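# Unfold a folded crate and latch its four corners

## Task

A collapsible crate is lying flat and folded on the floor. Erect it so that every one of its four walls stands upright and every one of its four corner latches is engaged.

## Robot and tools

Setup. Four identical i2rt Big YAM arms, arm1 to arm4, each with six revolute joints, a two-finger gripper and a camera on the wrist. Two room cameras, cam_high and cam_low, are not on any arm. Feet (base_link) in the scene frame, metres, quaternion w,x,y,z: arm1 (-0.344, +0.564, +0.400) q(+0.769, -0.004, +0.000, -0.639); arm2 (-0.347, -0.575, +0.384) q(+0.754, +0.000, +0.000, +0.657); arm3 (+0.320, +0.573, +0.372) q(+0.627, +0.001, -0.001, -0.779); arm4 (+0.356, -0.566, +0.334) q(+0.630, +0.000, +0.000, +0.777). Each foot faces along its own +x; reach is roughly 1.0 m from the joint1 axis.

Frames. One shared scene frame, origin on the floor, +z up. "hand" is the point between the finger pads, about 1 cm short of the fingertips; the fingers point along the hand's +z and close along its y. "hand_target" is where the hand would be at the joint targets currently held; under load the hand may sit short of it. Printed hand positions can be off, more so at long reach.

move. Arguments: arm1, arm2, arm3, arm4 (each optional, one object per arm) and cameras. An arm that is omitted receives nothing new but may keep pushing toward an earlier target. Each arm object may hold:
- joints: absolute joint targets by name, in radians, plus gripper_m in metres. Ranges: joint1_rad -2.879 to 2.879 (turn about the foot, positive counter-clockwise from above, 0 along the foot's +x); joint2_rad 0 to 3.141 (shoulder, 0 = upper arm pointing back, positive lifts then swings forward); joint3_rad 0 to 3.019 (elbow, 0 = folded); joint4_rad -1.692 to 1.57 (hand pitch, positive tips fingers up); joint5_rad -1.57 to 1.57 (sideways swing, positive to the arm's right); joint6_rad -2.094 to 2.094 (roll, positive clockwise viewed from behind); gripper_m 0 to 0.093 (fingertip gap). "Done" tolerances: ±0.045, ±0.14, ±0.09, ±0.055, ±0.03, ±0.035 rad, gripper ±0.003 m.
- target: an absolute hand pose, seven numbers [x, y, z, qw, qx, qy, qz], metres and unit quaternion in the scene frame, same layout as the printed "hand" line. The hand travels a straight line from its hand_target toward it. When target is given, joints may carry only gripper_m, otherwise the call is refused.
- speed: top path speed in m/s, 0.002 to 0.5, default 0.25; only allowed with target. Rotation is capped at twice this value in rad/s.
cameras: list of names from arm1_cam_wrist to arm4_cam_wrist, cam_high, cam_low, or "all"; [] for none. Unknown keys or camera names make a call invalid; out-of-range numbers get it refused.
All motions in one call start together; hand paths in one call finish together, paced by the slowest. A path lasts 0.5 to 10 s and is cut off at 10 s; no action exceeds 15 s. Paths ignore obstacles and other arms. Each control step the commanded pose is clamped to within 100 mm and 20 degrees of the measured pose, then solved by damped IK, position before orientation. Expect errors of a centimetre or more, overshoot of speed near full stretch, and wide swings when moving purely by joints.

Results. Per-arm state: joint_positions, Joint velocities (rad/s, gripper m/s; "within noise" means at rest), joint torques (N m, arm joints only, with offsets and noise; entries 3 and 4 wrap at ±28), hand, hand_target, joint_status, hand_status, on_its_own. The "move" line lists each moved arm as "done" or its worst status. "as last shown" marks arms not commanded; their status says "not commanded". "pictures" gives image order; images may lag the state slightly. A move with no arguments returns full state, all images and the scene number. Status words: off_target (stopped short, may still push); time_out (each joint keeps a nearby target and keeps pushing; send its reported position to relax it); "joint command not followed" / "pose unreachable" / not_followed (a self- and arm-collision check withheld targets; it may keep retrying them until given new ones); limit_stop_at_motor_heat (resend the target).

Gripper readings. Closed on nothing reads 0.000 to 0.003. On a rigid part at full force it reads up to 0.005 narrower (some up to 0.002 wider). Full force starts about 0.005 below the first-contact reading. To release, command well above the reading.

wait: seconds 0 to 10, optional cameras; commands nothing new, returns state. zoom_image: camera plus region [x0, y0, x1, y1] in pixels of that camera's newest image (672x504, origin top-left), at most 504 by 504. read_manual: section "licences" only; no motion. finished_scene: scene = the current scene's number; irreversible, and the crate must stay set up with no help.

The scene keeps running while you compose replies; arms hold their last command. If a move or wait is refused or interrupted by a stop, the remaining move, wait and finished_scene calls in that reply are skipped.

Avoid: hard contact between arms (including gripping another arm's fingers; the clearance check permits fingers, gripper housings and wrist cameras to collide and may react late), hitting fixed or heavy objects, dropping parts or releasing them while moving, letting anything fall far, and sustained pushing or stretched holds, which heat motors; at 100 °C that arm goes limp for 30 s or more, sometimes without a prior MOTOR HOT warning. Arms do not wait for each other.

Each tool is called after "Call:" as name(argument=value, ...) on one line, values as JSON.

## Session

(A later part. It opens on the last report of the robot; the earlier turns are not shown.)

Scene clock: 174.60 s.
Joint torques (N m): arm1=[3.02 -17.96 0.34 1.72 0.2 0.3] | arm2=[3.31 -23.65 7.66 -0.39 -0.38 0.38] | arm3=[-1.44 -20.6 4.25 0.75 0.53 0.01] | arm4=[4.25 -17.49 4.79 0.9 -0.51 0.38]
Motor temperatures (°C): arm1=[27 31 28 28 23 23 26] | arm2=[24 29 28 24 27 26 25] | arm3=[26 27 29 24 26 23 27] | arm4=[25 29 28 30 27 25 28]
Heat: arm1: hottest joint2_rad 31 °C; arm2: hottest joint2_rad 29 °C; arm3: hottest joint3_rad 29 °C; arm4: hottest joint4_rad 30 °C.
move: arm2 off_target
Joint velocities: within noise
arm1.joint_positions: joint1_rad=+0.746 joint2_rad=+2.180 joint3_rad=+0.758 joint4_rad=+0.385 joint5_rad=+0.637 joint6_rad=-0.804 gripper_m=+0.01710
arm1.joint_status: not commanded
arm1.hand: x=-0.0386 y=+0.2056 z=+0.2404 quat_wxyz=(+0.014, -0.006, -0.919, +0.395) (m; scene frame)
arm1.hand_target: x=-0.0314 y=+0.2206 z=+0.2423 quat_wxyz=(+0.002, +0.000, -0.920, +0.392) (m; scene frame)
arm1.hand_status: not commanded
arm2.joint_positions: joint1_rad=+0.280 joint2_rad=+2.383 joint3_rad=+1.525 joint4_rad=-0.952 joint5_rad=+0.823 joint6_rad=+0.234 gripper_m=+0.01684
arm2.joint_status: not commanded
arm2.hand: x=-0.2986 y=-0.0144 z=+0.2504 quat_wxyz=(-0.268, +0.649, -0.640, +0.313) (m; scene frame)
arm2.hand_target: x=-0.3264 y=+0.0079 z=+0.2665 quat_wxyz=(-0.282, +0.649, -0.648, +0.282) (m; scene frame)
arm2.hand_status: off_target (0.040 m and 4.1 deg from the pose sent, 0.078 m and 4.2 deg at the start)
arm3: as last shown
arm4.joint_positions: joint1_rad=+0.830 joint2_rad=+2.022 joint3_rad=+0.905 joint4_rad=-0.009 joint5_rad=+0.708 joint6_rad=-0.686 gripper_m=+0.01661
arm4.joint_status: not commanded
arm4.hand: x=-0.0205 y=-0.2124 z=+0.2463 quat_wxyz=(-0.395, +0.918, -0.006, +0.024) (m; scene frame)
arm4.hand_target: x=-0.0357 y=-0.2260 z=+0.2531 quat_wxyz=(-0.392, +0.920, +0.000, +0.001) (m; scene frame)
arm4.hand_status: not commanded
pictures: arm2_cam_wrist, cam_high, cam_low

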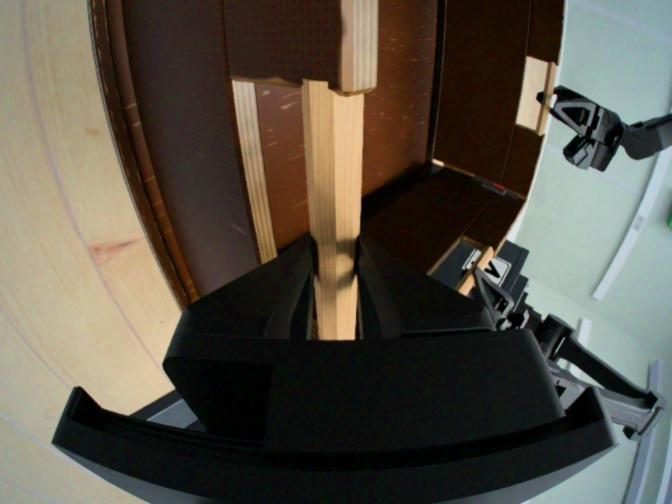

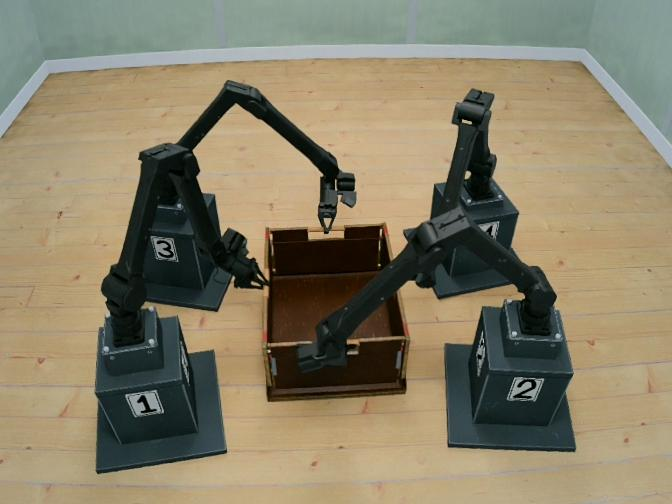

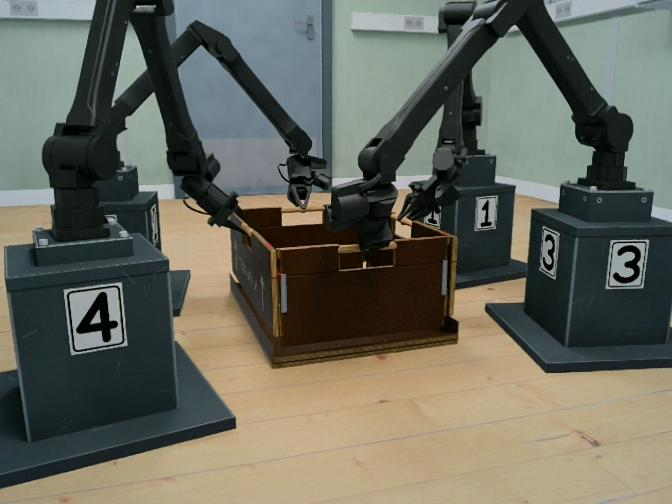

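Push to snap, then test pull lightly.

Call:
move(arm2={"target":[-0.385,0.009,0.264,0.282,-0.648,0.648,-0.282],"speed":0.06}, cameras=["cam_high"])

Call:
zoom_image(camera="cam_high", region=[237, 210, 437, 410])

Call:
move(arm2={"target":[-0.275,0.009,0.264,0.282,-0.648,0.648,-0.282],"speed":0.06}, cameras=["cam_high"])

Call:
zoom_image(camera="cam_high", region=[237, 210, 437, 410])

Scene clock: 177.67 s.
Joint torques (N m): arm1=[2.84 -18.43 0.51 1.74 0.2 0.31] | arm2=[11.16 -23.94 7.46 -0.72 -1.42 0.83] | arm3=[-1.32 -20.95 4.23 0.58 0.51 0.04] | arm4=[4.25 -17.49 4.78 0.9 -0.51 0.38]
Motor temperatures (°C): arm1=[27 31 28 28 23 23 26] | arm2=[24 29 28 24 28 26 25] | arm3=[26 27 29 24 26 23 27] | arm4=[25 30 28 30 27 25 28]
Heat: arm1: hottest joint2_rad 31 °C; arm2: hottest joint2_rad 29 °C; arm3: hottest joint3_rad 29 °C; arm4: hottest joint2_rad 30 °C.
move: arm2 off_target
Joint velocities: within noise
arm1, arm3, arm4: as last shown
arm2.joint_positions: joint1_rad=+0.284 joint2_rad=+2.417 joint3_rad=+1.587 joint4_rad=-1.056 joint5_rad=+0.821 joint6_rad=+0.314 gripper_m=+0.01684
arm2.joint_status: not commanded
arm2.hand: x=-0.3006 y=-0.0137 z=+0.2503 quat_wxyz=(-0.260, +0.633, -0.651, +0.330) (m; scene frame)
arm2.hand_target: x=-0.3818 y=+0.0040 z=+0.2639 quat_wxyz=(-0.280, +0.651, -0.648, +0.279) (m; scene frame)
arm2.hand_status: off_target (0.089 m and 6.3 deg from the pose sent, 0.091 m and 4.1 deg at the start)
pictures: cam_high

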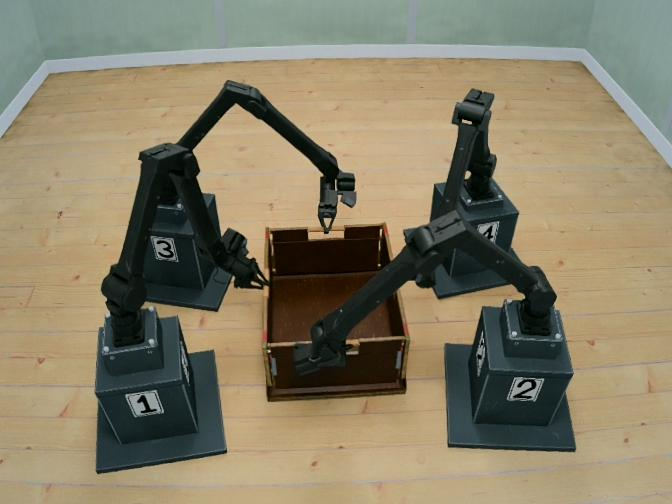

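Scaled by 2.520 from the camera's 672x504 image, which has a finer 960x720 frame.

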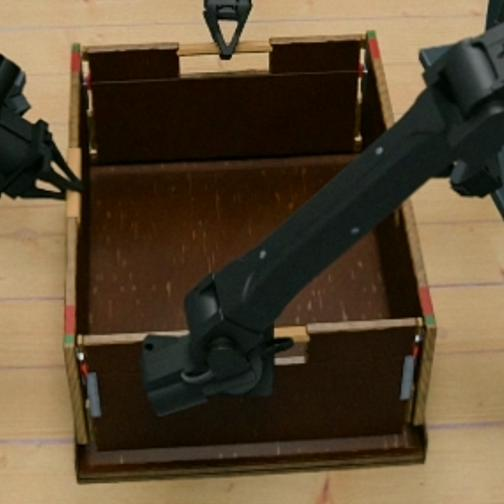

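Scene clock: 180.07 s.
Joint torques (N m): arm1=[3.02 -17.9 0.42 1.83 0.19 0.33] | arm2=[-2.96 -24.18 5.96 1.51 0.15 -0.31] | arm3=[-1.14 -20.37 4.33 0.72 0.51 0.02] | arm4=[4.25 -17.49 4.79 0.88 -0.51 0.38]
Motor temperatures (°C): arm1=[27 31 28 28 23 23 26] | arm2=[24 29 28 24 28 26 25] | arm3=[26 27 29 24 26 23 27] | arm4=[25 30 28 30 27 25 28]
Heat: arm1: hottest joint2_rad 31 °C; arm2: hottest joint2_rad 29 °C; arm3: hottest joint3_rad 29 °C; arm4: hottest joint2_rad 30 °C.
move: arm2 off_target
Joint velocities: within noise
arm1, arm3, arm4: as last shown
arm2.joint_positions: joint1_rad=+0.276 joint2_rad=+2.369 joint3_rad=+1.499 joint4_rad=-0.901 joint5_rad=+0.820 joint6_rad=+0.183 gripper_m=+0.01684
arm2.joint_status: not commanded
arm2.hand: x=-0.2965 y=-0.0141 z=+0.2498 quat_wxyz=(-0.269, +0.660, -0.632, +0.306) (m; scene frame)
arm2.hand_target: x=-0.2819 y=+0.0066 z=+0.2643 quat_wxyz=(-0.281, +0.650, -0.647, +0.282) (m; scene frame)
arm2.hand_status: off_target (0.035 m and 3.9 deg from the pose sent, 0.037 m and 6.3 deg at the start)
pictures: cam_high

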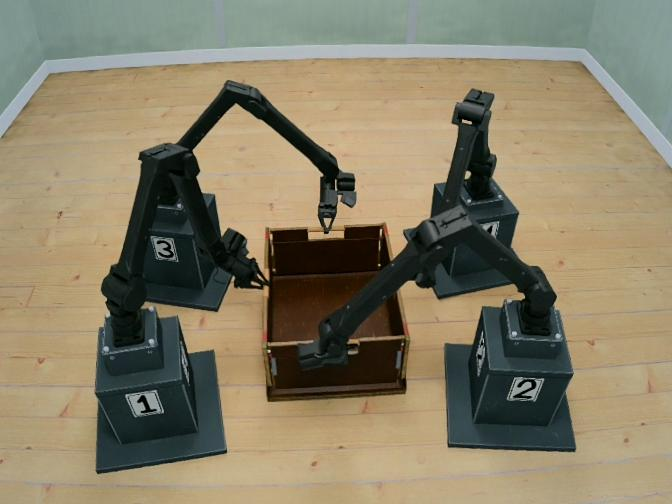

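Scaled by 2.520 from the camera's 672x504 image, which has a finer 960x720 frame.

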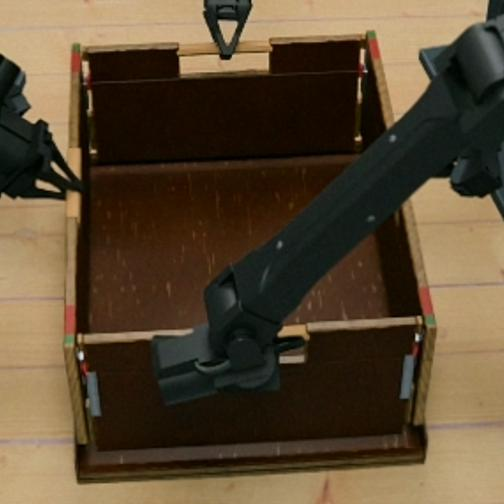

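Call:
move(arm1={"joints":{"gripper_m":0.05}}, arm2={"joints":{"gripper_m":0.05}}, arm4={"joints":{"gripper_m":0.05}})

Call:
move(arm1={"target":[-0.034,0.30,0.325,0,0,0.92,-0.391],"speed":0.12}, arm4={"target":[-0.03,-0.305,0.335,-0.391,0.92,0,0],"speed":0.12}, arm3={"target":[0.32,-0.008,0.36,-0.282,0.648,0.648,-0.282],"speed":0.12}, arm2={"target":[-0.37,0.007,0.355,0.282,-0.648,0.648,-0.282],"speed":0.12}, cameras=["all"])

Call:
zoom_image(camera="cam_high", region=[237, 210, 437, 410])

Call:
zoom_image(camera="cam_low", region=[220, 190, 470, 380])

Scene clock: 183.03 s.
Joint torques (N m): arm1=[0.09 -17.32 1.46 1.73 0.39 0.25] | arm2=[0.03 -24.35 6.06 0.46 0.36 -0.07] | arm3=[-1.55 -20.66 4.3 0.62 0.51 0.07] | arm4=[1.14 -15.79 5.04 0.94 0.13 0.38]
Motor temperatures (°C): arm1=[27 31 28 28 23 23 26] | arm2=[24 29 28 24 28 26 25] | arm3=[26 27 29 24 26 23 27] | arm4=[25 30 28 30 27 25 28]
Heat: arm1: hottest joint2_rad 31 °C; arm2: hottest joint2_rad 29 °C; arm3: hottest joint3_rad 29 °C; arm4: hottest joint2_rad 30 °C.
move: arm1 done; arm2 done; arm4 done
Joint velocities: within noise
arm1.joint_positions: joint1_rad=+0.787 joint2_rad=+2.176 joint3_rad=+0.742 joint4_rad=+0.385 joint5_rad=+0.625 joint6_rad=-0.796 gripper_m=+0.04996
arm1.joint_status: all done
arm1.hand: x=-0.0286 y=+0.2238 z=+0.2387 quat_wxyz=(+0.005, +0.013, -0.922, +0.388) (m; scene frame)
arm1.hand_target: x=-0.0264 y=+0.2243 z=+0.2419 quat_wxyz=(-0.003, +0.006, -0.921, +0.390) (m; scene frame)
arm1.hand_status: not commanded
arm2.joint_positions: joint1_rad=+0.234 joint2_rad=+2.369 joint3_rad=+1.499 joint4_rad=-0.867 joint5_rad=+0.814 joint6_rad=+0.153 gripper_m=+0.04989
arm2.joint_status: all done
arm2.hand: x=-0.2746 y=-0.0105 z=+0.2479 quat_wxyz=(-0.265, +0.653, -0.642, +0.302) (m; scene frame)
arm2.hand_target: x=-0.2775 y=+0.0062 z=+0.2641 quat_wxyz=(-0.278, +0.651, -0.647, +0.284) (m; scene frame)
arm2.hand_status: not commanded
arm3.joint_positions: joint1_rad=+0.289 joint2_rad=+2.317 joint3_rad=+1.504 joint4_rad=-0.856 joint5_rad=+0.816 joint6_rad=+0.110 gripper_m=+0.04991
arm3.joint_status: not commanded
arm3.hand: x=+0.2355 y=-0.0068 z=+0.2640 quat_wxyz=(+0.287, -0.647, -0.651, +0.275) (m; scene frame)
arm3.hand_target: x=+0.2315 y=-0.0082 z=+0.2697 quat_wxyz=(+0.283, -0.649, -0.650, +0.277) (m; scene frame)
arm3.hand_status: not commanded
arm4.joint_positions: joint1_rad=+0.867 joint2_rad=+2.002 joint3_rad=+0.903 joint4_rad=-0.009 joint5_rad=+0.680 joint6_rad=-0.686 gripper_m=+0.04995
arm4.joint_status: all done
arm4.hand: x=-0.0393 y=-0.2275 z=+0.2528 quat_wxyz=(-0.390, +0.921, +0.011, +0.002) (m; scene frame)
arm4.hand_target: x=-0.0376 y=-0.2286 z=+0.2522 quat_wxyz=(-0.389, +0.921, +0.003, -0.002) (m; scene frame)
arm4.hand_status: not commanded
pictures: none

Scene clock: 185.00 s.
Joint torques (N m): arm1=[0.44 -14.62 2.71 0.98 0.62 0.25] | arm2=[0.26 -24.94 7.88 -0.51 0.36 0.14] | arm3=[0.03 -20.13 8.17 -0.65 0.41 0.26] | arm4=[2.14 -13.45 6.23 0.17 0.38 0.38]
Motor temperatures (°C): arm1=[27 31 28 28 23 23 26] | arm2=[24 29 28 24 28 26 25] | arm3=[26 28 29 24 26 23 27] | arm4=[25 30 28 30 27 25 28]
Heat: arm1: hottest joint2_rad 31 °C; arm2: hottest joint2_rad 29 °C; arm3: hottest joint3_rad 29 °C; arm4: hottest joint2_rad 30 °C.
move: arm1 done; arm2 off_target; arm3 off_target; arm4 done
Joint velocities: within noise
arm1.joint_positions: joint1_rad=+0.953 joint2_rad=+1.853 joint3_rad=+0.601 joint4_rad=+0.089 joint5_rad=+0.708 joint6_rad=-0.589 gripper_m=+0.04997
arm1.joint_status: not commanded
arm1.hand: x=-0.0345 y=+0.2954 z=+0.3229 quat_wxyz=(+0.003, +0.003, -0.920, +0.391) (m; scene frame)
arm1.hand_target: x=-0.0344 y=+0.2992 z=+0.3248 quat_wxyz=(+0.001, +0.000, -0.920, +0.392) (m; scene frame)
arm1.hand_status: done (0.005 m and 0.5 deg from the pose sent, 0.115 m and 1.6 deg at the start)
arm2.joint_positions: joint1_rad=+0.391 joint2_rad=+2.275 joint3_rad=+1.581 joint4_rad=-1.190 joint5_rad=+0.791 joint6_rad=+0.352 gripper_m=+0.04989
arm2.joint_status: not commanded
arm2.hand: x=-0.3654 y=-0.0099 z=+0.3280 quat_wxyz=(-0.271, +0.657, -0.635, +0.304) (m; scene frame)
arm2.hand_target: x=-0.3723 y=+0.0083 z=+0.3541 quat_wxyz=(-0.285, +0.649, -0.648, +0.279) (m; scene frame)
arm2.hand_status: off_target (0.032 m and 3.4 deg from the pose sent, 0.145 m and 3.1 deg at the start)
arm3.joint_positions: joint1_rad=+0.425 joint2_rad=+2.206 joint3_rad=+1.549 joint4_rad=-1.170 joint5_rad=+0.807 joint6_rad=+0.300 gripper_m=+0.04992
arm3.joint_status: not commanded
arm3.hand: x=+0.3123 y=+0.0052 z=+0.3449 quat_wxyz=(+0.298, -0.640, -0.653, +0.275) (m; scene frame)
arm3.hand_target: x=+0.3197 y=-0.0101 z=+0.3604 quat_wxyz=(+0.280, -0.649, -0.647, +0.285) (m; scene frame)
arm3.hand_status: off_target (0.022 m and 2.2 deg from the pose sent, 0.128 m and 1.0 deg at the start)
arm4.joint_positions: joint1_rad=+1.019 joint2_rad=+1.739 joint3_rad=+0.836 joint4_rad=-0.319 joint5_rad=+0.746 joint6_rad=-0.492 gripper_m=+0.04995
arm4.joint_status: not commanded
arm4.hand: x=-0.0348 y=-0.3003 z=+0.3374 quat_wxyz=(-0.394, +0.919, +0.004, -0.002) (m; scene frame)
arm4.hand_target: x=-0.0309 y=-0.3044 z=+0.3354 quat_wxyz=(-0.392, +0.920, +0.001, +0.001) (m; scene frame)
arm4.hand_status: done (0.007 m and 0.6 deg from the pose sent, 0.113 m and 1.3 deg at the start)
pictures: arm1_cam_wrist, arm2_cam_wrist, arm3_cam_wrist, arm4_cam_wrist, cam_high, cam_low

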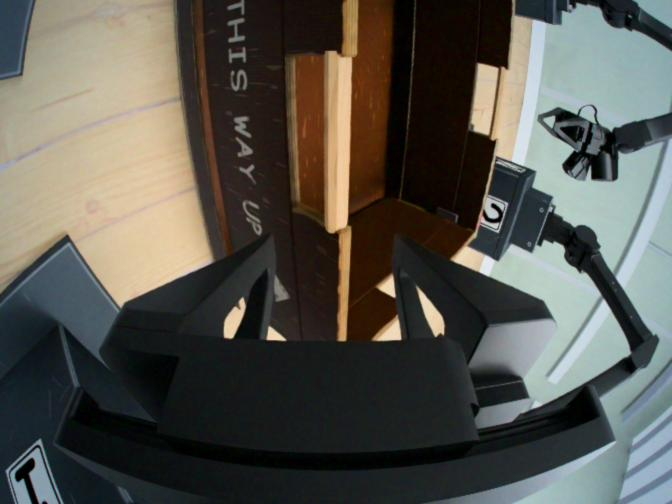

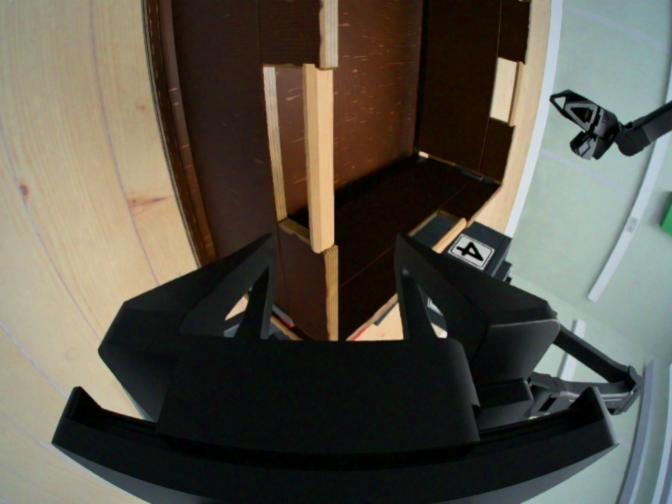

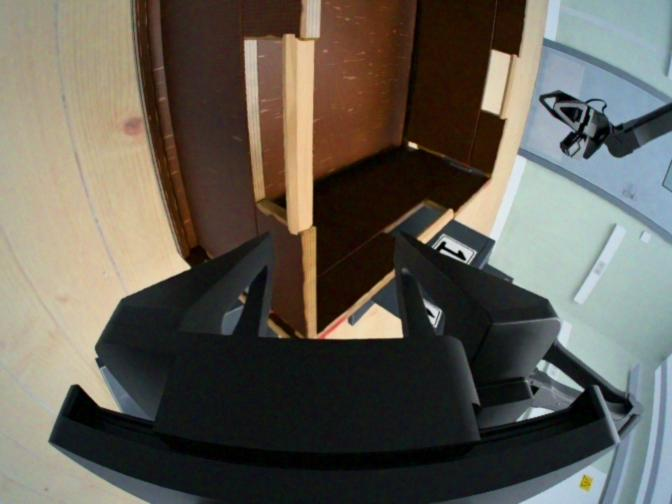

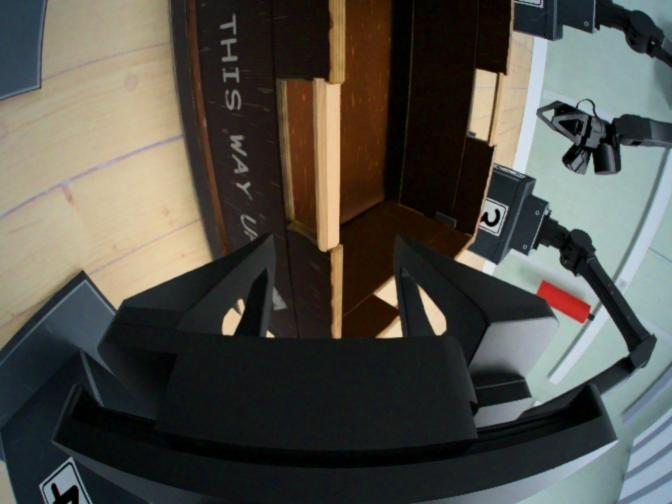

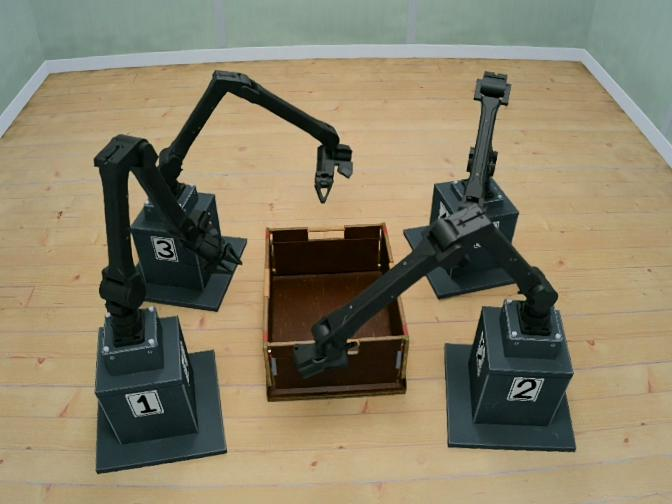

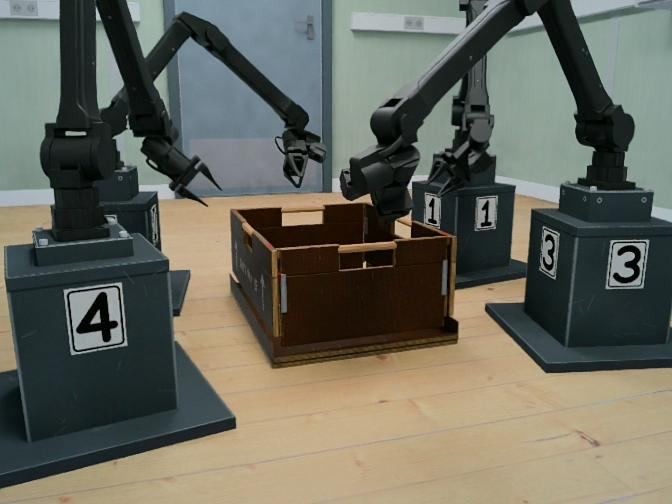

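Scaled by 2.520 from the camera's 672x504 image, which has a finer 960x720 frame.

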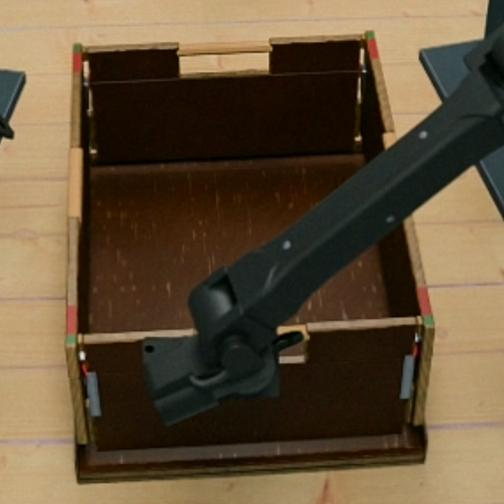

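Scaled by 2.016 from the camera's 672x504 image, which has a finer 960x720 frame.

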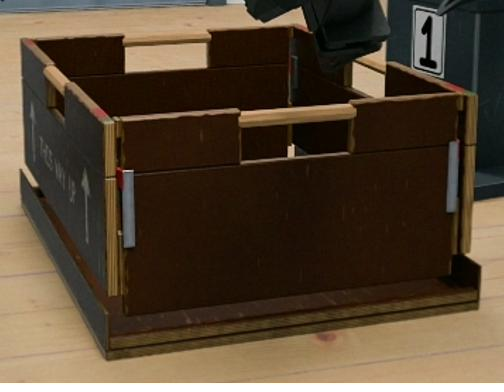

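Call:
zoom_image(camera="cam_high", region=[262, 330, 292, 400])

Call:
zoom_image(camera="cam_high", region=[385, 320, 415, 400])

Call:
zoom_image(camera="cam_low", region=[265, 235, 305, 325])

Call:
zoom_image(camera="cam_low", region=[420, 220, 470, 320])

Call:
zoom_image(camera="arm4_cam_wrist", region=[380, 140, 540, 300])

Call:
zoom_image(camera="arm2_cam_wrist", region=[380, 130, 540, 240])

Scaled by 7.200 from the camera's 672x504 image, which has a finer 960x720 frame.

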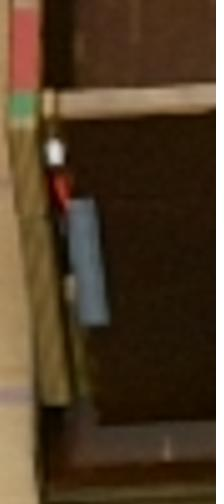

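Scaled by 6.300 from the camera's 672x504 image, which has a finer 960x720 frame.

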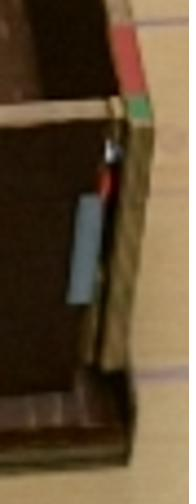

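Scaled by 5.600 from the camera's 672x504 image, which has a finer 960x720 frame.

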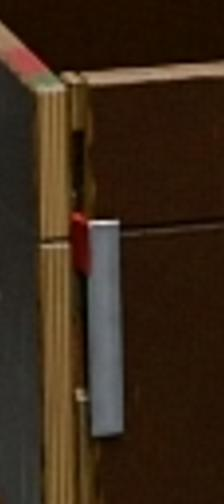

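Scaled by 5.040 from the camera's 672x504 image, which has a finer 960x720 frame.

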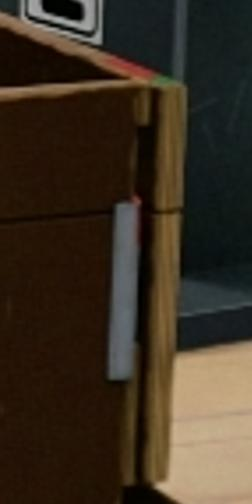

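Scaled by 3.150 from the camera's 672x504 image, which has a finer 960x720 frame.

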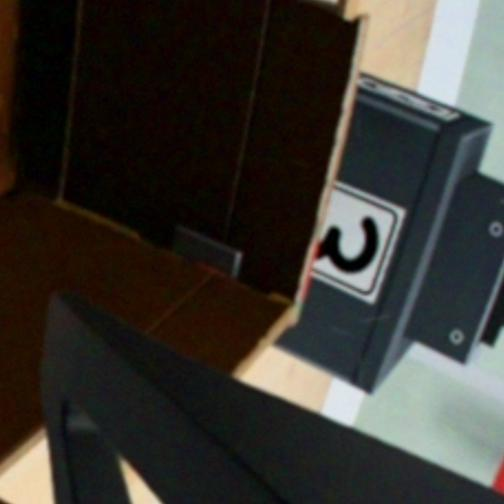

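Scaled by 3.150 from the camera's 672x504 image, which has a finer 960x720 frame.

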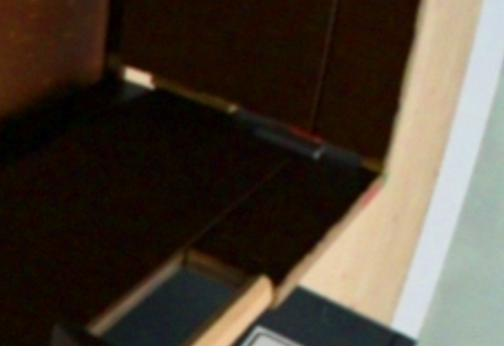

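Call:
finished_scene(scene=1)

The scene is finished: the task was done.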